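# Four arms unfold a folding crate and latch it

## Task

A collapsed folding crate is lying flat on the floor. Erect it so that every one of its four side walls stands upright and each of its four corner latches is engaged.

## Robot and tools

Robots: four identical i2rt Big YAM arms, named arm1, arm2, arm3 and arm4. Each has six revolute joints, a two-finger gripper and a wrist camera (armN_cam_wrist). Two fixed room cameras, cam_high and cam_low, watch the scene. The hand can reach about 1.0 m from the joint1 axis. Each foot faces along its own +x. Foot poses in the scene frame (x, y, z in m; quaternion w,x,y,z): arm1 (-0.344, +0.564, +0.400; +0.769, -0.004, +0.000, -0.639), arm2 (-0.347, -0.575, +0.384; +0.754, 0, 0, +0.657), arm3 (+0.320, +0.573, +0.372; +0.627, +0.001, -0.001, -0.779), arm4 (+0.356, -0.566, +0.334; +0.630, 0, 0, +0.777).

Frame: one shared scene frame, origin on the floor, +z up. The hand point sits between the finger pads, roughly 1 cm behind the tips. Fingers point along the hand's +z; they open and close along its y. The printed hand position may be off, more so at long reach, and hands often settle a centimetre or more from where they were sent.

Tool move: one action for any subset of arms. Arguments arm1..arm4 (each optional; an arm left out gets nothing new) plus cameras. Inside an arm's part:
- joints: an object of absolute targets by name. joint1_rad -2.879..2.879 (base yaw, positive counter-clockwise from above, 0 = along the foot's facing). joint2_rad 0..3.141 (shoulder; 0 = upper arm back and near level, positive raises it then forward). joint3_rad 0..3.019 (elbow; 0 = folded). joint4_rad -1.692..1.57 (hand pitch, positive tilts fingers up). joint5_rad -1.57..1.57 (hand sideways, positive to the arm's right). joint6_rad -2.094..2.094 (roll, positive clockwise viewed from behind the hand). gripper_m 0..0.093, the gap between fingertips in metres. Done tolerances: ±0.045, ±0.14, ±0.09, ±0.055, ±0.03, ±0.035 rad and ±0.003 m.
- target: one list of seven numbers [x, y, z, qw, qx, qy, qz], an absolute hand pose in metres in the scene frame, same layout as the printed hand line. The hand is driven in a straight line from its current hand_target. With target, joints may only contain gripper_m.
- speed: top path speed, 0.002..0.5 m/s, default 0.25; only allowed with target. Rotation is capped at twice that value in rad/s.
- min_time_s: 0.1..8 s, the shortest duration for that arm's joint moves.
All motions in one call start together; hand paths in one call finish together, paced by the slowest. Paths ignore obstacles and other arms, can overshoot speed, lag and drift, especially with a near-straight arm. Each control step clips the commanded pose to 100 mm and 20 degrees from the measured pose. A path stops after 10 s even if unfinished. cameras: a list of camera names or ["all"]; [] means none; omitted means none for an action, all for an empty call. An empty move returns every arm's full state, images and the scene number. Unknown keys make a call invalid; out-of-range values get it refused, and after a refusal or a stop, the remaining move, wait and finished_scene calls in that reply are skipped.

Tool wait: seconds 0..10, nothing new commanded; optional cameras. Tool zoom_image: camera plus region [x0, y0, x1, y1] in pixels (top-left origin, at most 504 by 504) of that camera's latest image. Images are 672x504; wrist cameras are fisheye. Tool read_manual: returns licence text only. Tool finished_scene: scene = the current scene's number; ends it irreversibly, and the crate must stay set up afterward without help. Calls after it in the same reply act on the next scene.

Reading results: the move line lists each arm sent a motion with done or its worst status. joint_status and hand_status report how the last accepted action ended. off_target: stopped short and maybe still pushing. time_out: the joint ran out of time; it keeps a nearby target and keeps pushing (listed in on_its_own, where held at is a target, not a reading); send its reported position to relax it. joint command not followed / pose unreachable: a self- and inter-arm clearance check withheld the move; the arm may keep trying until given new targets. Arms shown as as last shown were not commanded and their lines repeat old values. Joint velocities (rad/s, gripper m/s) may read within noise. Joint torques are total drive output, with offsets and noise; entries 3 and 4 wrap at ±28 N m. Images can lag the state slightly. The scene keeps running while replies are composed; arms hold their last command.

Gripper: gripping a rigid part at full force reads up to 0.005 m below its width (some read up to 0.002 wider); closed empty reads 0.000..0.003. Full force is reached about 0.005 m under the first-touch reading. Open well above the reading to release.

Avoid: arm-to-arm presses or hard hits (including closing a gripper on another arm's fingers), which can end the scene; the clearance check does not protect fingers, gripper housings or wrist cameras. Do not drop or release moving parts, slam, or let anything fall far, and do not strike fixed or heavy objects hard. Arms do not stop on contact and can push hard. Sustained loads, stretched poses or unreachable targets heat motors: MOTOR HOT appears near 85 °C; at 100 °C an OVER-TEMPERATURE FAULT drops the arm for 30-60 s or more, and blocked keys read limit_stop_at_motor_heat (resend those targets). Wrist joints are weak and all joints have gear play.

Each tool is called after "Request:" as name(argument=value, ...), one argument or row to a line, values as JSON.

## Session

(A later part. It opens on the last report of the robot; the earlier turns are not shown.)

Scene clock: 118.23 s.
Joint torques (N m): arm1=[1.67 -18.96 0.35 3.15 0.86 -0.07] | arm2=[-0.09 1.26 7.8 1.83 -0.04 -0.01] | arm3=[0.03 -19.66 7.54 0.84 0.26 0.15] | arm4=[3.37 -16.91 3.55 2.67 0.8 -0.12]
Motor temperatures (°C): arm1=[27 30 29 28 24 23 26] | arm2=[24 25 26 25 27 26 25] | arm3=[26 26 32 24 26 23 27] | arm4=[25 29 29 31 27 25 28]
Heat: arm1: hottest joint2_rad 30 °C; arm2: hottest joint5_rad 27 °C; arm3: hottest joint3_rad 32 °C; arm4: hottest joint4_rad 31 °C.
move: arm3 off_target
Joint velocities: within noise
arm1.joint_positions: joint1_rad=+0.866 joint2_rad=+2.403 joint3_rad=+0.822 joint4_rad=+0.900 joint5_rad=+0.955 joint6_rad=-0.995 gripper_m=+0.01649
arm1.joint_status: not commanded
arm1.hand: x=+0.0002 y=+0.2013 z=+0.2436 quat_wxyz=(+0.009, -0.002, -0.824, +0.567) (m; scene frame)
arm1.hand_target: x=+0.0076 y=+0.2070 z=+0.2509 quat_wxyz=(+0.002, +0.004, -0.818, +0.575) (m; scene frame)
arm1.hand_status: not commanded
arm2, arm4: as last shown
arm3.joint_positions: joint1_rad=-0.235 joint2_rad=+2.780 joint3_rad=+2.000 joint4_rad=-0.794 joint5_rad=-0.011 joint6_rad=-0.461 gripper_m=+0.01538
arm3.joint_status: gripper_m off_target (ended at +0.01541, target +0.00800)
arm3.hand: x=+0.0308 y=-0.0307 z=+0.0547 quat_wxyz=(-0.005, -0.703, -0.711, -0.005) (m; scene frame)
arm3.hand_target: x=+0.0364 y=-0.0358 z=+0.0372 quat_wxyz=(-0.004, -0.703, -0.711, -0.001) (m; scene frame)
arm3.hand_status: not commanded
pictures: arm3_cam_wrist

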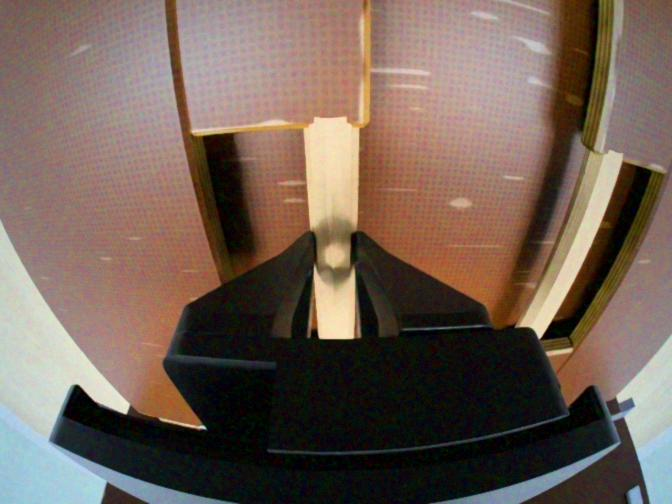

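Request:
move(
  arm3={"target": [0.048, -0.035, 0.140, -0.0616, 0.7044, 0.7044, -0.0616], "speed": 0.08},
  cameras=["cam_low", "arm3_cam_wrist"],
)

Request:
zoom_image(
  camera="cam_low",
  region=[220, 180, 470, 380],
)

Scene clock: 122.73 s.
Joint torques (N m): arm1=[1.38 -19.02 0.47 3.12 0.85 -0.02] | arm2=[-0.09 1.26 7.82 1.83 -0.04 -0.02] | arm3=[0.32 -26.11 3.45 -0.49 0.24 0.29] | arm4=[3.31 -16.91 3.56 2.7 0.78 -0.12]
Motor temperatures (°C): arm1=[27 30 29 28 24 23 26] | arm2=[24 25 26 25 27 26 25] | arm3=[26 26 32 24 26 23 27] | arm4=[25 29 29 31 27 25 28]
Heat: arm1: hottest joint2_rad 30 °C; arm2: hottest joint5_rad 27 °C; arm3: hottest joint3_rad 32 °C; arm4: hottest joint4_rad 31 °C.
move: arm3 off_target
Joint velocities: within noise
arm1.joint_positions: joint1_rad=+0.867 joint2_rad=+2.404 joint3_rad=+0.821 joint4_rad=+0.902 joint5_rad=+0.958 joint6_rad=-0.995 gripper_m=+0.01649
arm1.joint_status: not commanded
arm1.hand: x=-0.0005 y=+0.2023 z=+0.2432 quat_wxyz=(+0.011, -0.002, -0.824, +0.567) (m; scene frame)
arm1.hand_target: x=+0.0069 y=+0.2067 z=+0.2503 quat_wxyz=(+0.003, +0.003, -0.818, +0.575) (m; scene frame)
arm1.hand_status: not commanded
arm2: as last shown
arm3.joint_positions: joint1_rad=-0.175 joint2_rad=+2.625 joint3_rad=+1.820 joint4_rad=-0.702 joint5_rad=+0.172 joint6_rad=-0.406 gripper_m=+0.01523
arm3.joint_status: not commanded
arm3.hand: x=+0.0402 y=-0.0299 z=+0.1087 quat_wxyz=(+0.067, -0.701, -0.708, +0.061) (m; scene frame)
arm3.hand_target: x=+0.0453 y=-0.0377 z=+0.1385 quat_wxyz=(+0.064, -0.704, -0.704, +0.067) (m; scene frame)
arm3.hand_status: off_target (0.033 m and 0.8 deg from the pose sent, 0.087 m and 10.8 deg at the start)
arm4.joint_positions: joint1_rad=+0.895 joint2_rad=+2.183 joint3_rad=+0.822 joint4_rad=+0.617 joint5_rad=+0.994 joint6_rad=-0.926 gripper_m=+0.01614
arm4.joint_status: not commanded
arm4.hand: x=-0.0229 y=-0.2106 z=+0.2475 quat_wxyz=(-0.561, +0.827, -0.004, +0.010) (m; scene frame)
arm4.hand_target: x=-0.0341 y=-0.2147 z=+0.2598 quat_wxyz=(-0.574, +0.819, +0.001, +0.000) (m; scene frame)
arm4.hand_status: not commanded
pictures: arm3_cam_wrist, cam_low

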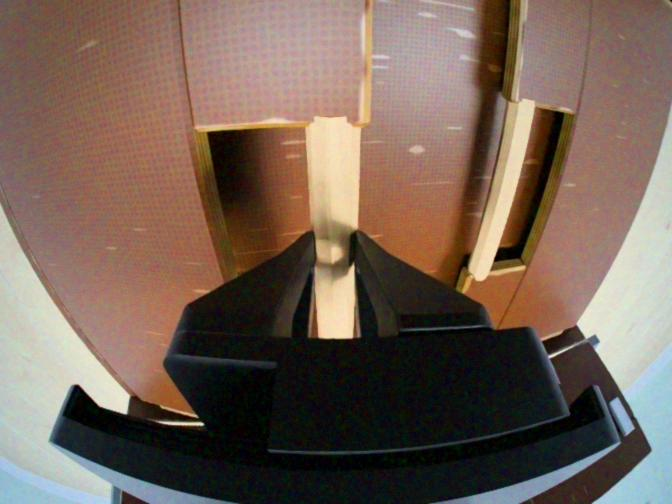

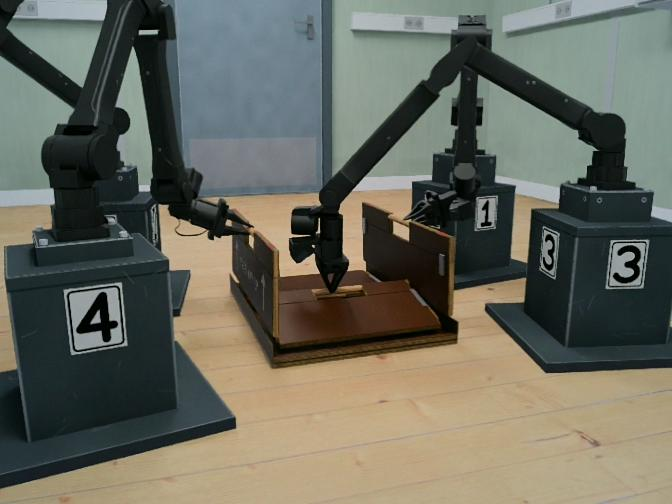

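Scaled by 2.016 from the camera's 672x504 image, which has a finer 960x720 frame.

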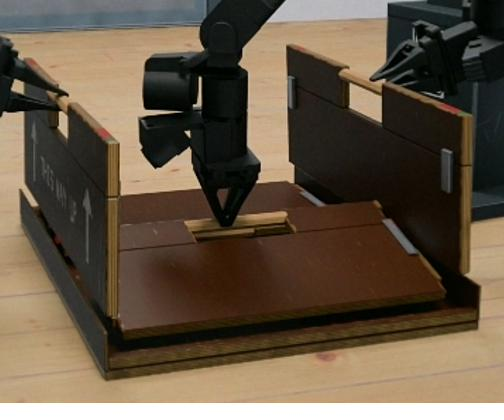

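Request:
move(
  arm3={"target": [0.082, -0.036, 0.20, -0.1228, 0.6964, 0.6964, -0.1228], "speed": 0.1},
)

Request:
move(
  arm3={"target": [0.125, -0.036, 0.245, -0.183, 0.683, 0.683, -0.183], "speed": 0.1},
  cameras=["cam_low", "cam_high", "arm3_cam_wrist"],
)

Scene clock: 125.67 s.
Joint torques (N m): arm1=[0.73 -18.37 0.8 2.92 0.51 0.01] | arm2=[-0.09 1.26 7.82 1.81 -0.04 -0.01] | arm3=[1.96 -26.46 3.28 -1.55 0.31 0.4] | arm4=[2.78 -16.79 3.89 2.51 0.56 -0.12]
Motor temperatures (°C): arm1=[27 30 29 28 24 23 26] | arm2=[24 25 26 25 27 26 25] | arm3=[26 26 32 24 26 23 27] | arm4=[25 29 29 31 27 25 28]
Heat: arm1: hottest joint2_rad 30 °C; arm2: hottest joint5_rad 27 °C; arm3: hottest joint3_rad 32 °C; arm4: hottest joint4_rad 31 °C.
move: arm3 off_target
Joint velocities: within noise
arm1.joint_positions: joint1_rad=+0.876 joint2_rad=+2.404 joint3_rad=+0.815 joint4_rad=+0.905 joint5_rad=+0.965 joint6_rad=-0.991 gripper_m=+0.01648
arm1.joint_status: not commanded
arm1.hand: x=-0.0007 y=+0.2065 z=+0.2435 quat_wxyz=(+0.010, -0.001, -0.823, +0.568) (m; scene frame)
arm1.hand_target: x=+0.0078 y=+0.2083 z=+0.2504 quat_wxyz=(+0.001, +0.003, -0.818, +0.575) (m; scene frame)
arm1.hand_status: not commanded
arm2: as last shown
arm3.joint_positions: joint1_rad=-0.103 joint2_rad=+2.501 joint3_rad=+1.688 joint4_rad=-0.658 joint5_rad=+0.330 joint6_rad=-0.333 gripper_m=+0.01485
arm3.joint_status: not commanded
arm3.hand: x=+0.0628 y=-0.0284 z=+0.1582 quat_wxyz=(+0.124, -0.697, -0.696, +0.116) (m; scene frame)
arm3.hand_target: x=+0.0796 y=-0.0362 z=+0.1968 quat_wxyz=(+0.120, -0.698, -0.696, +0.121) (m; scene frame)
arm3.hand_status: off_target (0.047 m and 0.8 deg from the pose sent, 0.101 m and 9.7 deg at the start)
arm4.joint_positions: joint1_rad=+0.901 joint2_rad=+2.183 joint3_rad=+0.817 joint4_rad=+0.620 joint5_rad=+1.001 joint6_rad=-0.926 gripper_m=+0.01613
arm4.joint_status: not commanded
arm4.hand: x=-0.0226 y=-0.2135 z=+0.2476 quat_wxyz=(-0.563, +0.827, -0.002, +0.011) (m; scene frame)
arm4.hand_target: x=-0.0339 y=-0.2144 z=+0.2598 quat_wxyz=(-0.573, +0.819, +0.001, +0.001) (m; scene frame)
arm4.hand_status: not commanded
pictures: none

Scene clock: 127.23 s.
Joint torques (N m): arm1=[0.56 -18.84 0.76 2.88 0.4 -0.02] | arm2=[-0.09 1.26 7.83 1.83 -0.04 -0.01] | arm3=[2.43 -25.82 4.16 -1.43 0.38 0.37] | arm4=[2.61 -16.85 3.95 2.51 0.48 -0.12]
Motor temperatures (°C): arm1=[27 30 29 28 24 23 26] | arm2=[24 25 26 25 27 26 25] | arm3=[26 27 32 24 26 23 27] | arm4=[25 29 29 31 27 25 28]
Heat: arm1: hottest joint2_rad 30 °C; arm2: hottest joint5_rad 27 °C; arm3: hottest joint3_rad 32 °C; arm4: hottest joint4_rad 31 °C.
move: arm3 off_target
Joint velocities: within noise
arm1.joint_positions: joint1_rad=+0.878 joint2_rad=+2.404 joint3_rad=+0.815 joint4_rad=+0.905 joint5_rad=+0.967 joint6_rad=-0.989 gripper_m=+0.01647
arm1.joint_status: not commanded
arm1.hand: x=-0.0004 y=+0.2070 z=+0.2436 quat_wxyz=(+0.010, -0.001, -0.823, +0.568) (m; scene frame)
arm1.hand_target: x=+0.0088 y=+0.2087 z=+0.2505 quat_wxyz=(+0.000, +0.003, -0.818, +0.575) (m; scene frame)
arm1.hand_status: not commanded
arm2: as last shown
arm3.joint_positions: joint1_rad=+0.000 joint2_rad=+2.407 joint3_rad=+1.602 joint4_rad=-0.673 joint5_rad=+0.519 joint6_rad=-0.229 gripper_m=+0.01459
arm3.joint_status: not commanded
arm3.hand: x=+0.1006 y=-0.0273 z=+0.2051 quat_wxyz=(+0.192, -0.687, -0.679, +0.174) (m; scene frame)
arm3.hand_target: x=+0.1229 y=-0.0371 z=+0.2426 quat_wxyz=(+0.183, -0.683, -0.683, +0.183) (m; scene frame)
arm3.hand_status: off_target (0.048 m and 1.6 deg from the pose sent, 0.107 m and 10.5 deg at the start)
arm4.joint_positions: joint1_rad=+0.902 joint2_rad=+2.183 joint3_rad=+0.817 joint4_rad=+0.620 joint5_rad=+1.004 joint6_rad=-0.926 gripper_m=+0.01613
arm4.joint_status: not commanded
arm4.hand: x=-0.0227 y=-0.2140 z=+0.2479 quat_wxyz=(-0.563, +0.826, -0.003, +0.011) (m; scene frame)
arm4.hand_target: x=-0.0339 y=-0.2141 z=+0.2600 quat_wxyz=(-0.574, +0.819, +0.000, +0.001) (m; scene frame)
arm4.hand_status: not commanded
pictures: arm3_cam_wrist, cam_high, cam_low

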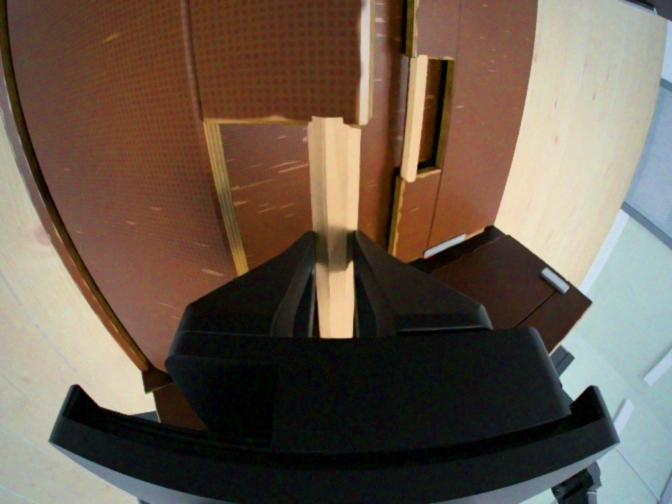

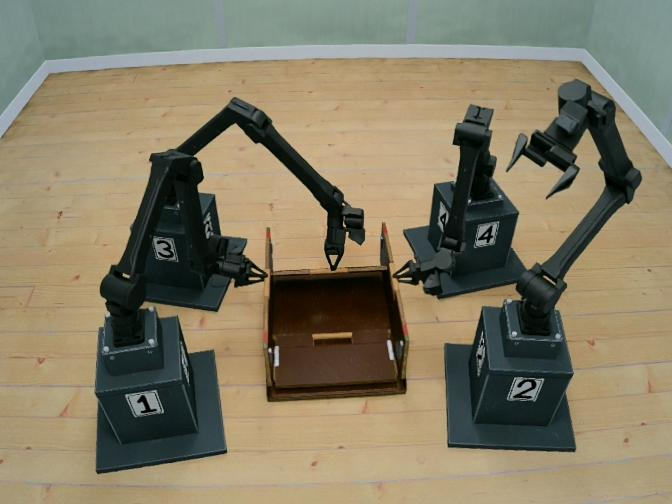

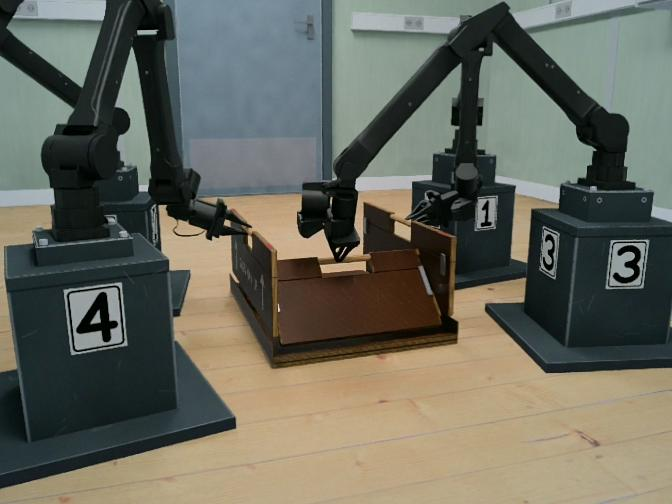

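Request:
move(
  arm3={"target": [0.165, -0.036, 0.270, -0.242, 0.6644, 0.6644, -0.242], "speed": 0.1},
)

Request:
move(
  arm3={"target": [0.212, -0.036, 0.284, -0.299, 0.6408, 0.6408, -0.299], "speed": 0.08},
  cameras=["cam_low", "cam_high", "arm3_cam_wrist"],
)

Scene clock: 131.33 s.
Joint torques (N m): arm1=[1.03 -19.14 0.91 3 0.37 0.01] | arm2=[-0.03 1.2 7.82 1.81 -0.04 -0.01] | arm3=[2.61 -25.29 4.21 -1.43 0.5 0.27] | arm4=[2.61 -16.85 3.99 2.5 0.47 -0.12]
Motor temperatures (°C): arm1=[27 30 29 28 24 23 26] | arm2=[24 25 26 25 27 26 25] | arm3=[26 28 31 24 26 23 28] | arm4=[25 29 28 31 27 25 28]
Heat: arm1: hottest joint2_rad 30 °C; arm2: hottest joint5_rad 27 °C; arm3: hottest joint3_rad 31 °C; arm4: hottest joint4_rad 31 °C.
move: arm3 off_target
Joint velocities: within noise
arm1.joint_positions: joint1_rad=+0.879 joint2_rad=+2.404 joint3_rad=+0.813 joint4_rad=+0.905 joint5_rad=+0.967 joint6_rad=-0.988 gripper_m=+0.01647
arm1.joint_status: not commanded
arm1.hand: x=-0.0005 y=+0.2079 z=+0.2434 quat_wxyz=(+0.010, -0.001, -0.823, +0.568) (m; scene frame)
arm1.hand_target: x=+0.0090 y=+0.2095 z=+0.2502 quat_wxyz=(-0.001, +0.004, -0.819, +0.574) (m; scene frame)
arm1.hand_status: not commanded
arm2: as last shown
arm3.joint_positions: joint1_rad=+0.100 joint2_rad=+2.380 joint3_rad=+1.573 joint4_rad=-0.719 joint5_rad=+0.703 joint6_rad=-0.113 gripper_m=+0.01455
arm3.joint_status: not commanded
arm3.hand: x=+0.1374 y=-0.0256 z=+0.2313 quat_wxyz=(+0.255, -0.671, -0.658, +0.230) (m; scene frame)
arm3.hand_target: x=+0.1637 y=-0.0365 z=+0.2672 quat_wxyz=(+0.243, -0.664, -0.665, +0.242) (m; scene frame)
arm3.hand_status: off_target (0.049 m and 2.3 deg from the pose sent, 0.092 m and 10.2 deg at the start)
arm4.joint_positions: joint1_rad=+0.904 joint2_rad=+2.183 joint3_rad=+0.817 joint4_rad=+0.620 joint5_rad=+1.004 joint6_rad=-0.926 gripper_m=+0.01613
arm4.joint_status: not commanded
arm4.hand: x=-0.0232 y=-0.2146 z=+0.2479 quat_wxyz=(-0.563, +0.826, -0.002, +0.011) (m; scene frame)
arm4.hand_target: x=-0.0345 y=-0.2143 z=+0.2600 quat_wxyz=(-0.574, +0.819, +0.001, +0.000) (m; scene frame)
arm4.hand_status: not commanded
pictures: none

Scene clock: 133.10 s.
Joint torques (N m): arm1=[0.44 -18.78 0.9 3.03 0.33 -0.02] | arm2=[-0.09 1.26 7.8 1.81 -0.04 -0.01] | arm3=[2.96 -23.12 6.13 -2.1 0.65 0.25] | arm4=[2.55 -16.85 3.97 2.51 0.45 -0.12]
Motor temperatures (°C): arm1=[27 30 29 28 24 23 26] | arm2=[24 25 26 25 27 26 25] | arm3=[26 28 31 24 26 23 28] | arm4=[25 29 28 31 27 25 28]
Heat: arm1: hottest joint2_rad 30 °C; arm2: hottest joint5_rad 27 °C; arm3: hottest joint3_rad 31 °C; arm4: hottest joint4_rad 31 °C.
move: arm3 off_target
Joint velocities: within noise
arm1.joint_positions: joint1_rad=+0.879 joint2_rad=+2.404 joint3_rad=+0.813 joint4_rad=+0.905 joint5_rad=+0.968 joint6_rad=-0.988 gripper_m=+0.01647
arm1.joint_status: not commanded
arm1.hand: x=-0.0007 y=+0.2079 z=+0.2435 quat_wxyz=(+0.010, -0.001, -0.823, +0.568) (m; scene frame)
arm1.hand_target: x=+0.0088 y=+0.2094 z=+0.2503 quat_wxyz=(-0.001, +0.003, -0.818, +0.575) (m; scene frame)
arm1.hand_status: not commanded
arm2.joint_positions: joint1_rad=+0.742 joint2_rad=+0.634 joint3_rad=+1.438 joint4_rad=-1.211 joint5_rad=-0.133 joint6_rad=-0.320 gripper_m=+0.09396
arm2.joint_status: not commanded
arm2.hand: x=-0.5071 y=-0.3840 z=+0.9710 quat_wxyz=(-0.284, +0.802, -0.229, -0.472) (m; scene frame)
arm2.hand_target: x=-0.5054 y=-0.3866 z=+0.9838 quat_wxyz=(-0.292, +0.795, -0.226, -0.481) (m; scene frame)
arm2.hand_status: not commanded
arm3.joint_positions: joint1_rad=+0.213 joint2_rad=+2.380 joint3_rad=+1.572 joint4_rad=-0.817 joint5_rad=+0.875 joint6_rad=+0.049 gripper_m=+0.01429
arm3.joint_status: not commanded
arm3.hand: x=+0.1854 y=-0.0226 z=+0.2523 quat_wxyz=(+0.309, -0.649, -0.633, +0.288) (m; scene frame)
arm3.hand_target: x=+0.2110 y=-0.0360 z=+0.2826 quat_wxyz=(+0.299, -0.640, -0.641, +0.299) (m; scene frame)
arm3.hand_status: off_target (0.043 m and 2.2 deg from the pose sent, 0.092 m and 10.2 deg at the start)
arm4.joint_positions: joint1_rad=+0.904 joint2_rad=+2.183 joint3_rad=+0.817 joint4_rad=+0.620 joint5_rad=+1.005 joint6_rad=-0.926 gripper_m=+0.01613
arm4.joint_status: not commanded
arm4.hand: x=-0.0230 y=-0.2145 z=+0.2480 quat_wxyz=(-0.564, +0.826, -0.002, +0.012) (m; scene frame)
arm4.hand_target: x=-0.0342 y=-0.2142 z=+0.2601 quat_wxyz=(-0.574, +0.819, +0.000, +0.001) (m; scene frame)
arm4.hand_status: not commanded
pictures: arm3_cam_wrist, cam_high, cam_low

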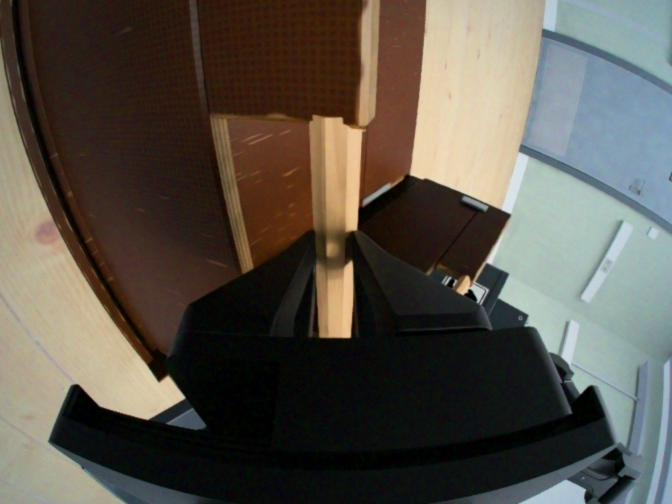

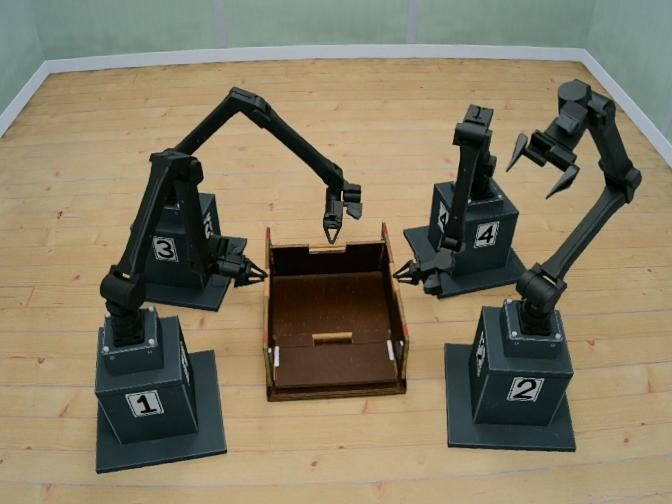

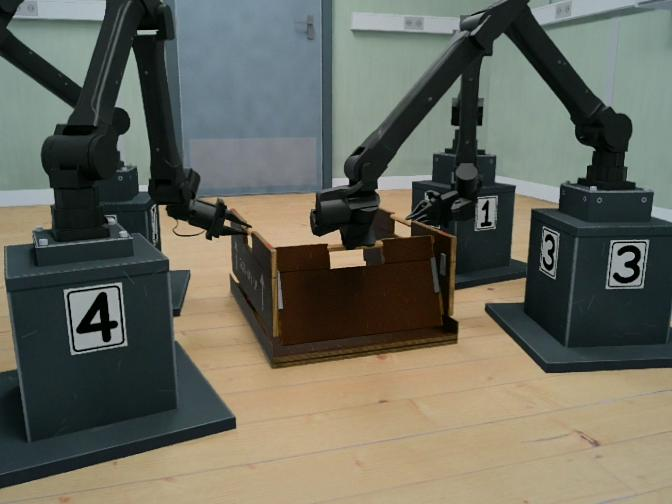

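Request:
move(
  arm3={"target": [0.255, -0.034, 0.289, -0.3264, 0.627, 0.627, -0.3264], "speed": 0.06},
  cameras=["cam_low", "cam_high", "arm3_cam_wrist"],
)

Request:
zoom_image(
  camera="cam_low",
  region=[220, 180, 470, 380],
)

Request:
zoom_image(
  camera="cam_high",
  region=[230, 200, 430, 410],
)

Scene clock: 136.07 s.
Joint torques (N m): arm1=[0.97 -19.02 0.88 2.86 0.33 -0.01] | arm2=[-0.09 1.32 7.82 1.83 -0.04 -0.01] | arm3=[3.96 -21.89 7.2 -2.82 1.17 0.41] | arm4=[2.55 -16.79 3.99 2.51 0.45 -0.12]
Motor temperatures (°C): arm1=[27 30 29 28 24 23 26] | arm2=[24 25 26 25 27 26 25] | arm3=[26 28 31 24 26 23 28] | arm4=[25 29 28 31 27 25 28]
Heat: arm1: hottest joint2_rad 30 °C; arm2: hottest joint5_rad 27 °C; arm3: hottest joint3_rad 31 °C; arm4: hottest joint4_rad 31 °C.
move: arm3 off_target
Joint velocities: within noise
arm1, arm2, arm4: as last shown
arm1.hand_target: x=+0.0088 y=+0.2095 z=+0.2503 quat_wxyz=(-0.001, +0.003, -0.819, +0.574) (m; scene frame)
arm3.joint_positions: joint1_rad=+0.285 joint2_rad=+2.397 joint3_rad=+1.607 joint4_rad=-0.942 joint5_rad=+0.939 joint6_rad=+0.190 gripper_m=+0.01392
arm3.joint_status: not commanded
arm3.hand: x=+0.2211 y=-0.0218 z=+0.2627 quat_wxyz=(+0.331, -0.641, -0.617, +0.313) (m; scene frame)
arm3.hand_target: x=+0.2533 y=-0.0343 z=+0.2885 quat_wxyz=(+0.326, -0.627, -0.627, +0.328) (m; scene frame)
arm3.hand_status: off_target (0.045 m and 2.6 deg from the pose sent, 0.079 m and 5.5 deg at the start)
arm4.hand_target: x=-0.0342 y=-0.2141 z=+0.2601 quat_wxyz=(-0.574, +0.819, +0.000, +0.001) (m; scene frame)
pictures: arm3_cam_wrist, cam_high, cam_low

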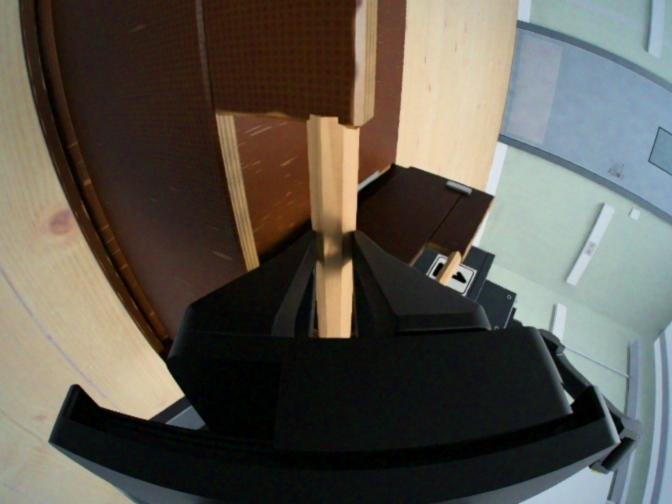

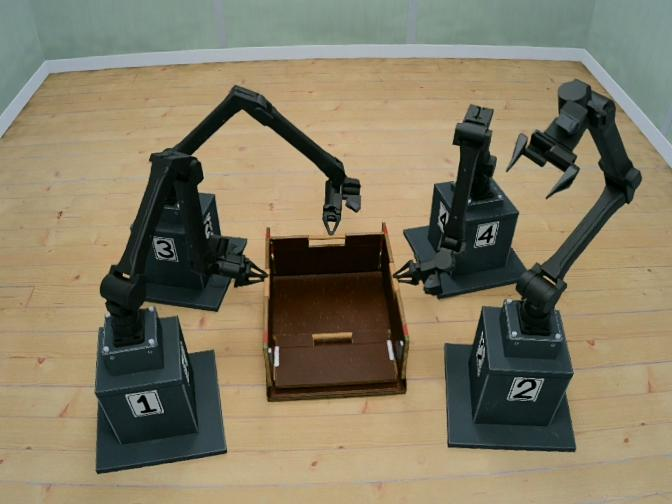

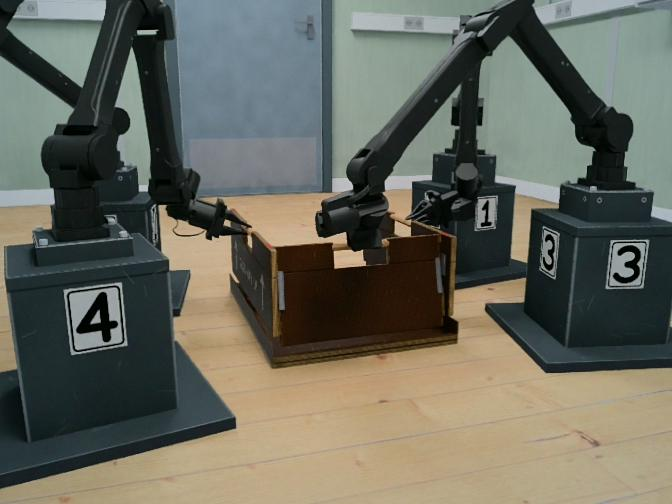

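Scaled by 2.016 from the camera's 672x504 image, which has a finer 960x720 frame.

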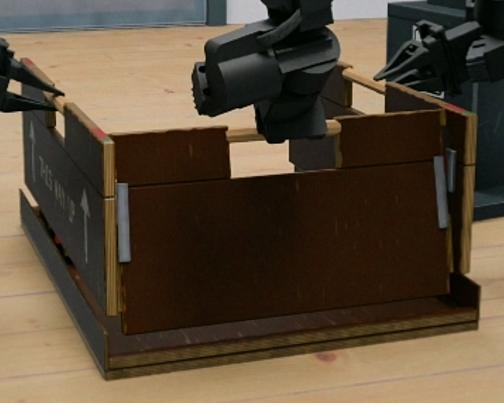

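Scaled by 2.400 from the camera's 672x504 image, which has a finer 960x720 frame.

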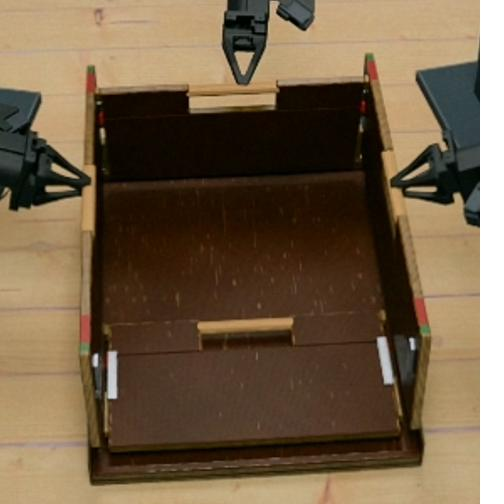

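Request:
move(
  arm3={"target": [0.282, -0.030, 0.289, -0.3264, 0.627, 0.627, -0.3264], "speed": 0.05},
  cameras=["cam_low", "cam_high", "arm3_cam_wrist"],
)

Request:
zoom_image(
  camera="cam_low",
  region=[220, 180, 470, 380],
)

Request:
zoom_image(
  camera="cam_high",
  region=[240, 200, 420, 300],
)

Scene clock: 139.53 s.
Joint torques (N m): arm1=[0.91 -19.25 0.79 2.96 0.36 0] | arm2=[-0.15 1.26 7.8 1.84 -0.04 -0.01] | arm3=[-1.26 -20.19 7.75 -0.65 0.54 0.25] | arm4=[2.49 -16.79 4.01 2.51 0.45 -0.12]
Motor temperatures (°C): arm1=[27 30 29 28 24 23 26] | arm2=[24 25 26 25 27 26 25] | arm3=[26 28 31 24 26 23 28] | arm4=[25 29 28 31 27 25 28]
Heat: arm1: hottest joint2_rad 30 °C; arm2: hottest joint5_rad 27 °C; arm3: hottest joint3_rad 31 °C; arm4: hottest joint4_rad 31 °C.
move: arm3 off_target
Joint velocities: within noise
arm1, arm2: as last shown
arm1.hand_target: x=+0.0089 y=+0.2095 z=+0.2503 quat_wxyz=(-0.001, +0.003, -0.819, +0.574) (m; scene frame)
arm3.joint_positions: joint1_rad=+0.396 joint2_rad=+2.384 joint3_rad=+1.621 joint4_rad=-1.077 joint5_rad=+0.945 joint6_rad=+0.283 gripper_m=+0.00813
arm3.joint_status: not commanded
arm3.on_its_own: gripper_m moved -0.00580 to your old target +0.00800
arm3.hand: x=+0.2841 y=-0.0154 z=+0.2789 quat_wxyz=(+0.338, -0.615, -0.637, +0.320) (m; scene frame)
arm3.hand_target: x=+0.2827 y=-0.0297 z=+0.2891 quat_wxyz=(+0.327, -0.627, -0.628, +0.327) (m; scene frame)
arm3.hand_status: off_target (0.018 m and 2.4 deg from the pose sent, 0.067 m and 2.6 deg at the start)
arm4.joint_positions: joint1_rad=+0.904 joint2_rad=+2.183 joint3_rad=+0.816 joint4_rad=+0.620 joint5_rad=+1.005 joint6_rad=-0.926 gripper_m=+0.01613
arm4.joint_status: not commanded
arm4.hand: x=-0.0223 y=-0.2148 z=+0.2477 quat_wxyz=(-0.564, +0.826, -0.002, +0.012) (m; scene frame)
arm4.hand_target: x=-0.0337 y=-0.2143 z=+0.2599 quat_wxyz=(-0.574, +0.819, +0.000, +0.001) (m; scene frame)
arm4.hand_status: not commanded
pictures: arm3_cam_wrist, cam_high, cam_low

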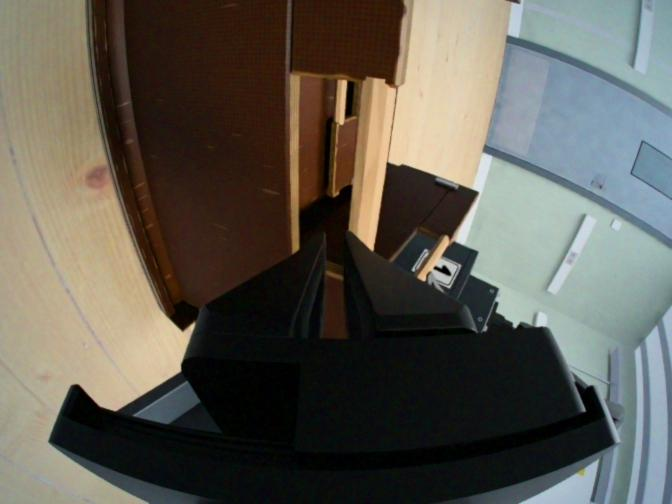

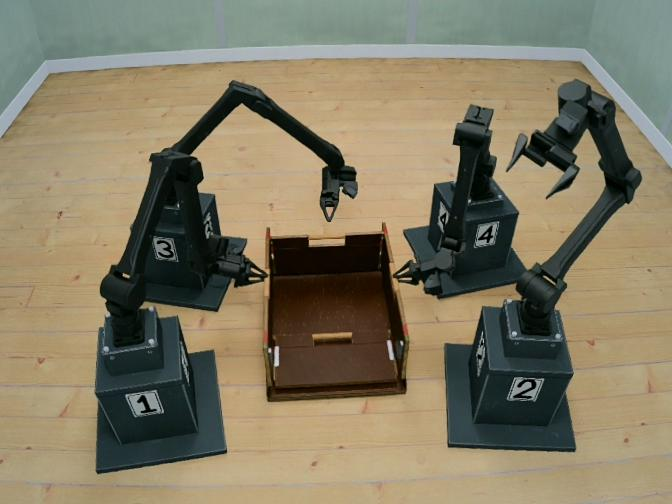

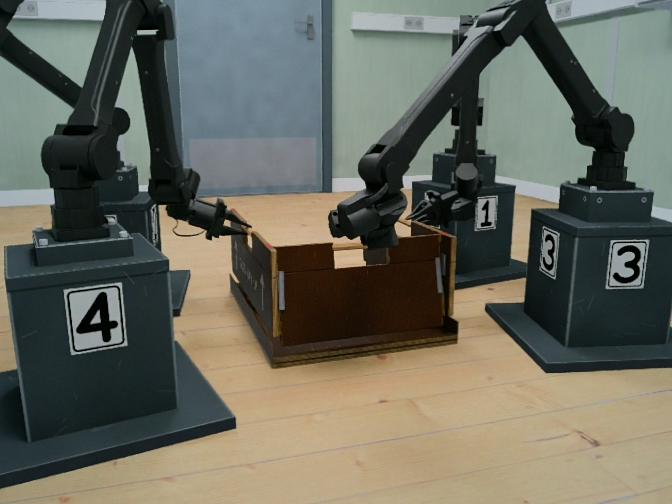

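Scaled by 2.016 from the camera's 672x504 image, which has a finer 960x720 frame.

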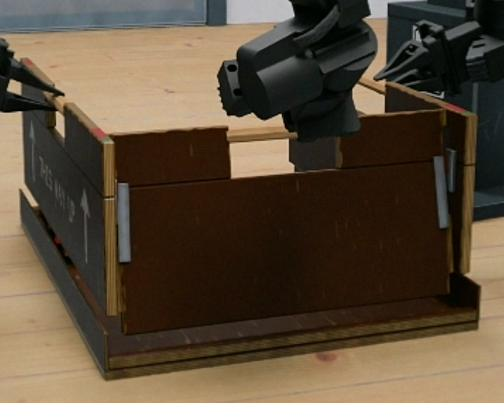

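Scaled by 2.800 from the camera's 672x504 image, which has a finer 960x720 frame.

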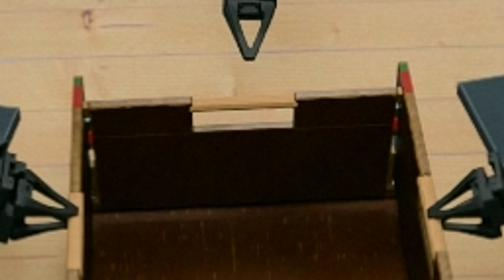

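Request:
zoom_image(
  camera="cam_low",
  region=[260, 225, 360, 325],
)

Request:
zoom_image(
  camera="cam_low",
  region=[390, 215, 470, 345],
)

Request:
zoom_image(
  camera="cam_high",
  region=[360, 210, 420, 280],
)

Scaled by 5.040 from the camera's 672x504 image, which has a finer 960x720 frame.

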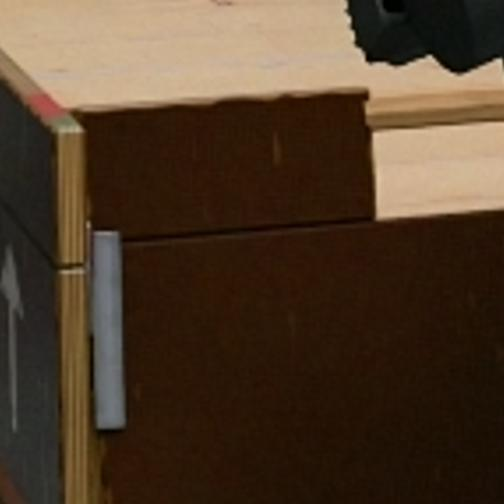

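Scaled by 3.877 from the camera's 672x504 image, which has a finer 960x720 frame.

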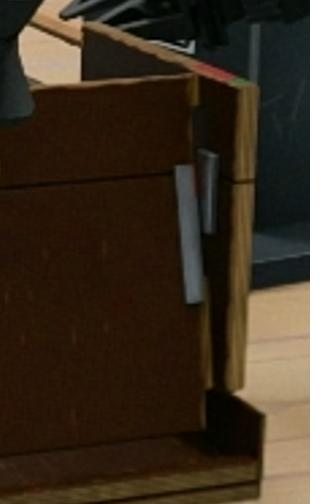

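Scaled by 7.200 from the camera's 672x504 image, which has a finer 960x720 frame.

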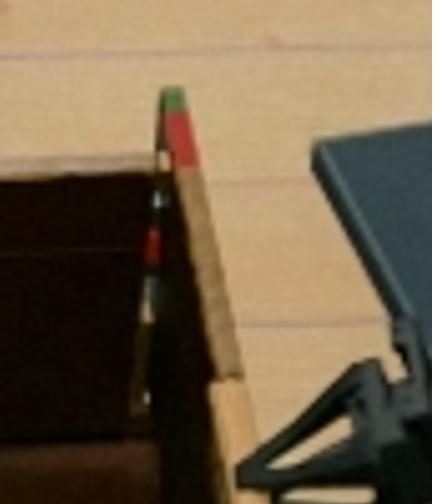

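Request:
move(
  arm3={"target": [0.30, -0.02, 0.36, -0.29, 0.645, 0.645, -0.29], "speed": 0.2},
)

Request:
move(
  arm3={"target": [0.15, -0.03, 0.38, 0, 0.7071, 0.7071, 0], "speed": 0.25, "joints": {"gripper_m": 0.0}},
)

Request:
move(
  arm3={"target": [0.15, -0.03, 0.195, 0.0923, 0.701, 0.701, 0.0923], "speed": 0.2},
  cameras=["cam_low", "cam_high", "arm3_cam_wrist"],
)

Scene clock: 146.70 s.
Joint torques (N m): arm1=[0.85 -18.73 0.75 2.71 0.41 0] | arm2=[-0.09 1.26 7.8 1.83 -0.03 -0.01] | arm3=[-0.44 -18.78 5.59 -0.34 0.44 0.06] | arm4=[2.55 -16.85 4.01 2.51 0.45 -0.12]
Motor temperatures (°C): arm1=[27 30 29 28 24 23 26] | arm2=[24 25 26 25 27 26 25] | arm3=[26 29 31 24 26 23 27] | arm4=[25 29 28 31 27 25 28]
Heat: arm1: hottest joint2_rad 30 °C; arm2: hottest joint5_rad 27 °C; arm3: hottest joint3_rad 31 °C; arm4: hottest joint4_rad 31 °C.
move: arm3 off_target
Joint velocities: within noise
arm1, arm2, arm4: as last shown
arm3.joint_positions: joint1_rad=+0.394 joint2_rad=+2.203 joint3_rad=+1.621 joint4_rad=-1.166 joint5_rad=+0.833 joint6_rad=+0.283 gripper_m=+0.00813
arm3.joint_status: not commanded
arm3.hand: x=+0.2974 y=-0.0259 z=+0.3690 quat_wxyz=(+0.280, -0.653, -0.637, +0.299) (m; scene frame)
arm3.hand_target: x=+0.2993 y=-0.0205 z=+0.3602 quat_wxyz=(+0.290, -0.645, -0.645, +0.289) (m; scene frame)
arm3.hand_status: off_target (0.011 m and 2.0 deg from the pose sent, 0.083 m and 7.4 deg at the start)
pictures: none

Scene clock: 149.27 s.
Joint torques (N m): arm1=[0.73 -19.31 0.84 2.97 0.36 0] | arm2=[-0.03 1.2 7.82 1.81 -0.04 -0.01] | arm3=[-0.91 -17.55 10.11 -0.1 -0.05 -0.08] | arm4=[2.49 -16.79 4.01 2.51 0.45 -0.12]
Motor temperatures (°C): arm1=[27 30 29 28 24 23 26] | arm2=[24 25 26 25 27 26 25] | arm3=[26 29 31 24 26 23 27] | arm4=[25 30 28 31 27 25 28]
Heat: arm1: hottest joint2_rad 30 °C; arm2: hottest joint5_rad 27 °C; arm3: hottest joint3_rad 31 °C; arm4: hottest joint4_rad 31 °C.
move: arm3 off_target
Joint velocities: within noise
arm1, arm2, arm4: as last shown
arm3.joint_positions: joint1_rad=-0.054 joint2_rad=+2.096 joint3_rad=+1.639 joint4_rad=-1.126 joint5_rad=+0.009 joint6_rad=-0.255 gripper_m=+0.00050
arm3.joint_status: all done
arm3.hand: x=+0.1560 y=-0.0143 z=+0.3786 quat_wxyz=(+0.006, -0.712, -0.702, -0.004) (m; scene frame)
arm3.hand_target: x=+0.1540 y=-0.0285 z=+0.3799 quat_wxyz=(+0.002, -0.708, -0.707, +0.000) (m; scene frame)
arm3.hand_status: off_target (0.017 m and 1.1 deg from the pose sent, 0.148 m and 48.4 deg at the start)
pictures: none

Scene clock: 151.13 s.
Joint torques (N m): arm1=[1.08 -18.67 0.83 2.91 0.36 0] | arm2=[-0.03 1.26 7.8 1.83 -0.04 -0.01] | arm3=[-1.2 -18.78 7.98 0.24 -0.19 -0.1] | arm4=[2.55 -16.85 4.01 2.51 0.44 -0.12]
Motor temperatures (°C): arm1=[27 30 29 28 24 23 26] | arm2=[24 25 26 25 27 26 25] | arm3=[26 29 31 24 26 23 27] | arm4=[25 30 28 31 27 25 28]
Heat: arm1: hottest joint2_rad 30 °C; arm2: hottest joint5_rad 27 °C; arm3: hottest joint3_rad 31 °C; arm4: hottest joint4_rad 31 °C.
move: arm3 off_target
Joint velocities: within noise
arm1, arm2, arm4: as last shown
arm3.joint_positions: joint1_rad=-0.126 joint2_rad=+2.427 joint3_rad=+1.699 joint4_rad=-0.946 joint5_rad=-0.241 joint6_rad=-0.343 gripper_m=+0.00050
arm3.joint_status: not commanded
arm3.hand: x=+0.1546 y=-0.0172 z=+0.2023 quat_wxyz=(-0.087, -0.705, -0.697, -0.099) (m; scene frame)
arm3.hand_target: x=+0.1474 y=-0.0276 z=+0.1963 quat_wxyz=(-0.093, -0.703, -0.699, -0.092) (m; scene frame)
arm3.hand_status: off_target (0.015 m and 1.2 deg from the pose sent, 0.184 m and 15.2 deg at the start)
pictures: arm3_cam_wrist, cam_high, cam_low

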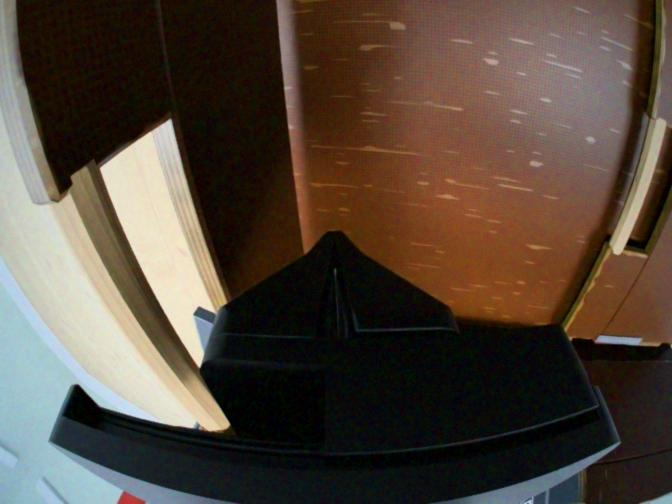

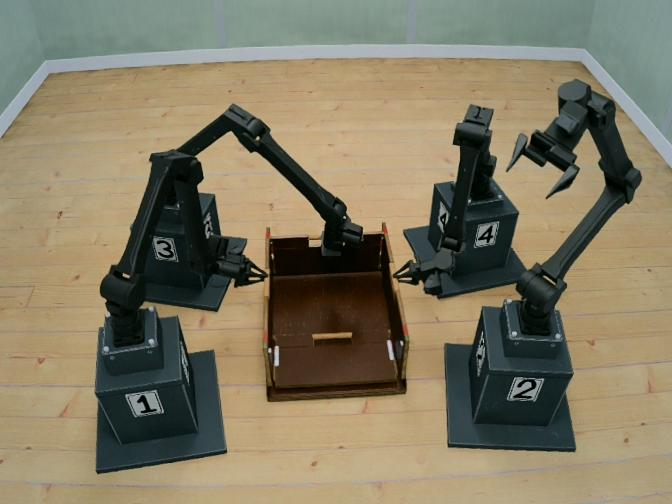

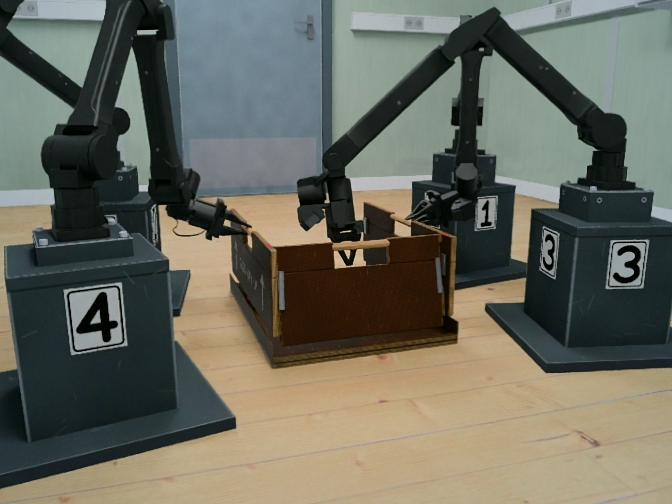

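Request:
move(
  arm3={"target": [0.24, -0.025, 0.19, 0.0923, 0.701, 0.701, 0.0923], "speed": 0.06},
  cameras=["cam_low", "cam_high"],
)

Request:
zoom_image(
  camera="cam_high",
  region=[240, 200, 420, 300],
)

Scene clock: 154.30 s.
Joint torques (N m): arm1=[0.67 -18.9 0.87 2.99 0.36 0] | arm2=[-0.09 1.26 7.82 1.83 -0.04 -0.01] | arm3=[4.48 -20.89 3.4 0.32 -0.45 0.37] | arm4=[2.55 -16.85 4.01 2.5 0.45 -0.12]
Motor temperatures (°C): arm1=[27 30 29 28 24 23 26] | arm2=[24 25 26 25 27 26 25] | arm3=[26 28 31 24 26 23 27] | arm4=[25 30 28 31 27 25 28]
Heat: arm1: hottest joint2_rad 30 °C; arm2: hottest joint5_rad 27 °C; arm3: hottest joint3_rad 31 °C; arm4: hottest joint4_rad 31 °C.
move: arm3 off_target
Joint velocities: within noise
arm1, arm2, arm4: as last shown
arm3.joint_positions: joint1_rad=-0.061 joint2_rad=+2.409 joint3_rad=+1.631 joint4_rad=-0.823 joint5_rad=-0.239 joint6_rad=-0.261 gripper_m=+0.00048
arm3.joint_status: not commanded
arm3.hand: x=+0.1924 y=-0.0279 z=+0.1935 quat_wxyz=(-0.097, -0.709, -0.695, -0.073) (m; scene frame)
arm3.hand_target: x=+0.2366 y=-0.0252 z=+0.1898 quat_wxyz=(-0.094, -0.698, -0.704, -0.088) (m; scene frame)
arm3.hand_status: off_target (0.048 m and 2.5 deg from the pose sent, 0.087 m and 1.2 deg at the start)
pictures: cam_high, cam_low

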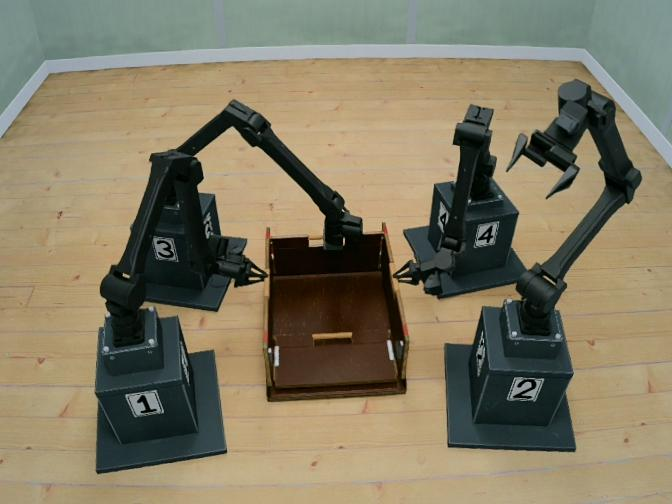

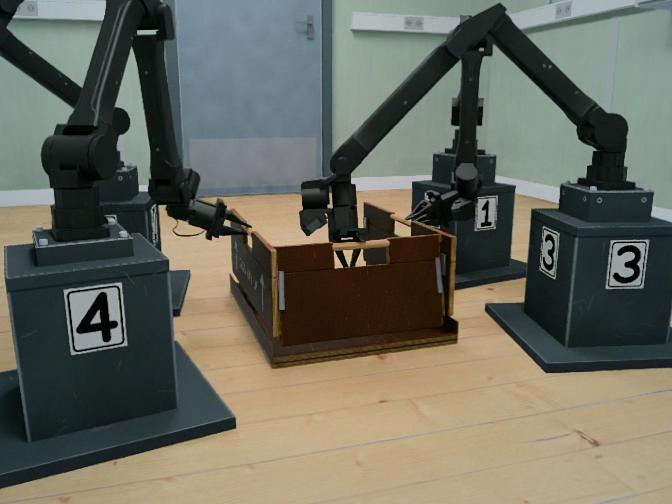

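Scaled by 2.800 from the camera's 672x504 image, which has a finer 960x720 frame.

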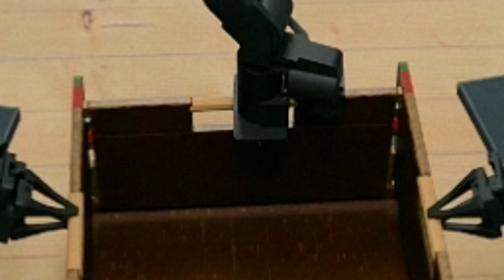

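Request:
move(
  arm3={"target": [0.28, -0.025, 0.19, 0.0923, 0.701, 0.701, 0.0923], "speed": 0.05},
)

Request:
move(
  arm3={"target": [0.31, -0.025, 0.19, 0.0923, 0.701, 0.701, 0.0923], "speed": 0.05},
  cameras=["cam_low", "cam_high"],
)

Request:
zoom_image(
  camera="cam_high",
  region=[240, 200, 420, 300],
)

Request:
zoom_image(
  camera="cam_low",
  region=[220, 180, 470, 380],
)

Scene clock: 161.20 s.
Joint torques (N m): arm1=[0.62 -18.49 0.96 2.99 0.35 -0.01] | arm2=[-0.03 1.2 7.82 1.81 -0.03 -0.01] | arm3=[4.48 -20.19 3.36 0.69 -0.94 0.56] | arm4=[2.55 -16.85 4.03 2.51 0.44 -0.12]
Motor temperatures (°C): arm1=[27 30 28 28 23 23 26] | arm2=[24 25 26 25 27 26 25] | arm3=[26 28 31 24 26 23 27] | arm4=[25 30 28 31 27 25 28]
Heat: arm1: hottest joint2_rad 30 °C; arm2: hottest joint5_rad 27 °C; arm3: hottest joint3_rad 31 °C; arm4: hottest joint4_rad 31 °C.
move: arm3 off_target
Joint velocities: within noise
arm1, arm2, arm4: as last shown
arm3.joint_positions: joint1_rad=+0.006 joint2_rad=+2.389 joint3_rad=+1.598 joint4_rad=-0.813 joint5_rad=-0.228 joint6_rad=-0.201 gripper_m=+0.00045
arm3.joint_status: not commanded
arm3.hand: x=+0.2332 y=-0.0264 z=+0.1959 quat_wxyz=(-0.087, -0.706, -0.698, -0.077) (m; scene frame)
arm3.hand_target: x=+0.2779 y=-0.0217 z=+0.1899 quat_wxyz=(-0.088, -0.701, -0.701, -0.096) (m; scene frame)
arm3.hand_status: off_target (0.047 m and 1.9 deg from the pose sent, 0.088 m and 2.5 deg at the start)
pictures: none

Scene clock: 162.40 s.
Joint torques (N m): arm1=[0.85 -18.55 0.98 2.82 0.36 0] | arm2=[-0.09 1.26 7.82 1.81 -0.04 -0.01] | arm3=[8.23 -19.78 3.21 0.51 -1.06 0.69] | arm4=[2.55 -16.79 4.01 2.51 0.45 -0.12]
Motor temperatures (°C): arm1=[27 30 28 28 23 23 26] | arm2=[24 25 26 25 27 26 25] | arm3=[26 28 31 24 26 23 27] | arm4=[25 30 28 31 27 25 28]
Heat: arm1: hottest joint2_rad 30 °C; arm2: hottest joint5_rad 27 °C; arm3: hottest joint3_rad 31 °C; arm4: hottest joint4_rad 31 °C.
move: arm3 off_target
Joint velocities: within noise
arm1.joint_positions: joint1_rad=+0.879 joint2_rad=+2.404 joint3_rad=+0.813 joint4_rad=+0.905 joint5_rad=+0.968 joint6_rad=-0.988 gripper_m=+0.01647
arm1.joint_status: not commanded
arm1.hand: x=-0.0007 y=+0.2079 z=+0.2435 quat_wxyz=(+0.010, -0.001, -0.823, +0.568) (m; scene frame)
arm1.hand_target: x=+0.0089 y=+0.2095 z=+0.2503 quat_wxyz=(-0.001, +0.003, -0.819, +0.574) (m; scene frame)
arm1.hand_status: not commanded
arm2.joint_positions: joint1_rad=+0.742 joint2_rad=+0.634 joint3_rad=+1.438 joint4_rad=-1.211 joint5_rad=-0.133 joint6_rad=-0.320 gripper_m=+0.09396
arm2.joint_status: not commanded
arm2.hand: x=-0.5071 y=-0.3840 z=+0.9710 quat_wxyz=(-0.284, +0.802, -0.229, -0.472) (m; scene frame)
arm2.hand_target: x=-0.5054 y=-0.3866 z=+0.9838 quat_wxyz=(-0.292, +0.795, -0.226, -0.481) (m; scene frame)
arm2.hand_status: not commanded
arm3.joint_positions: joint1_rad=+0.006 joint2_rad=+2.375 joint3_rad=+1.572 joint4_rad=-0.771 joint5_rad=-0.225 joint6_rad=-0.169 gripper_m=+0.00045
arm3.joint_status: not commanded
arm3.hand: x=+0.2326 y=-0.0271 z=+0.1968 quat_wxyz=(-0.093, -0.717, -0.688, -0.066) (m; scene frame)
arm3.hand_target: x=+0.3048 y=-0.0213 z=+0.1903 quat_wxyz=(-0.091, -0.701, -0.702, -0.091) (m; scene frame)
arm3.hand_status: off_target (0.078 m and 3.8 deg from the pose sent, 0.077 m and 1.9 deg at the start)
arm4: as last shown
pictures: cam_high, cam_low

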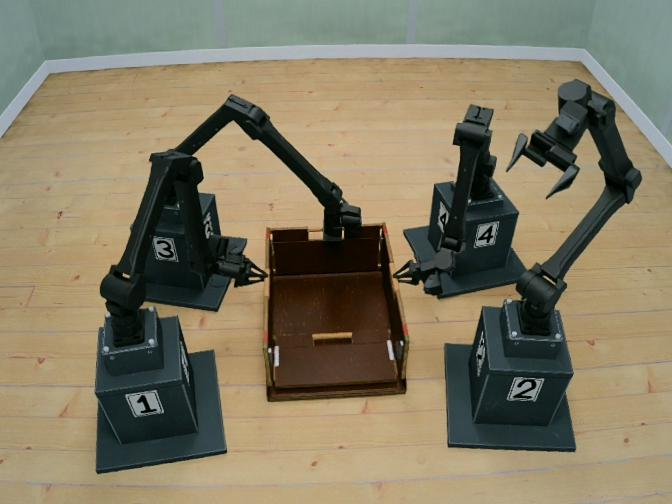

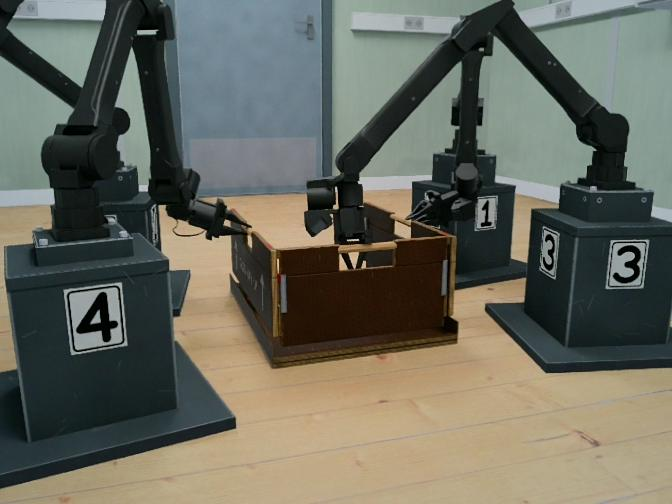

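Scaled by 2.800 from the camera's 672x504 image, which has a finer 960x720 frame.

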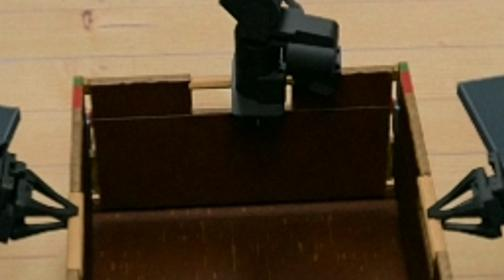

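Scaled by 2.016 from the camera's 672x504 image, which has a finer 960x720 frame.

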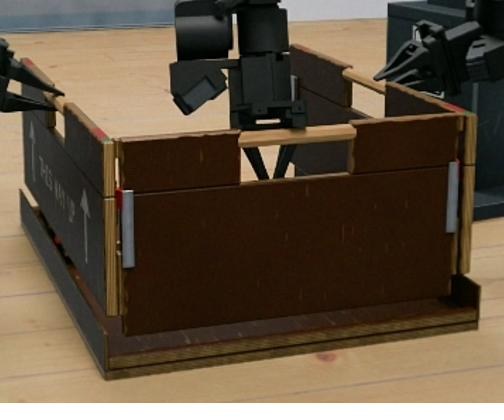

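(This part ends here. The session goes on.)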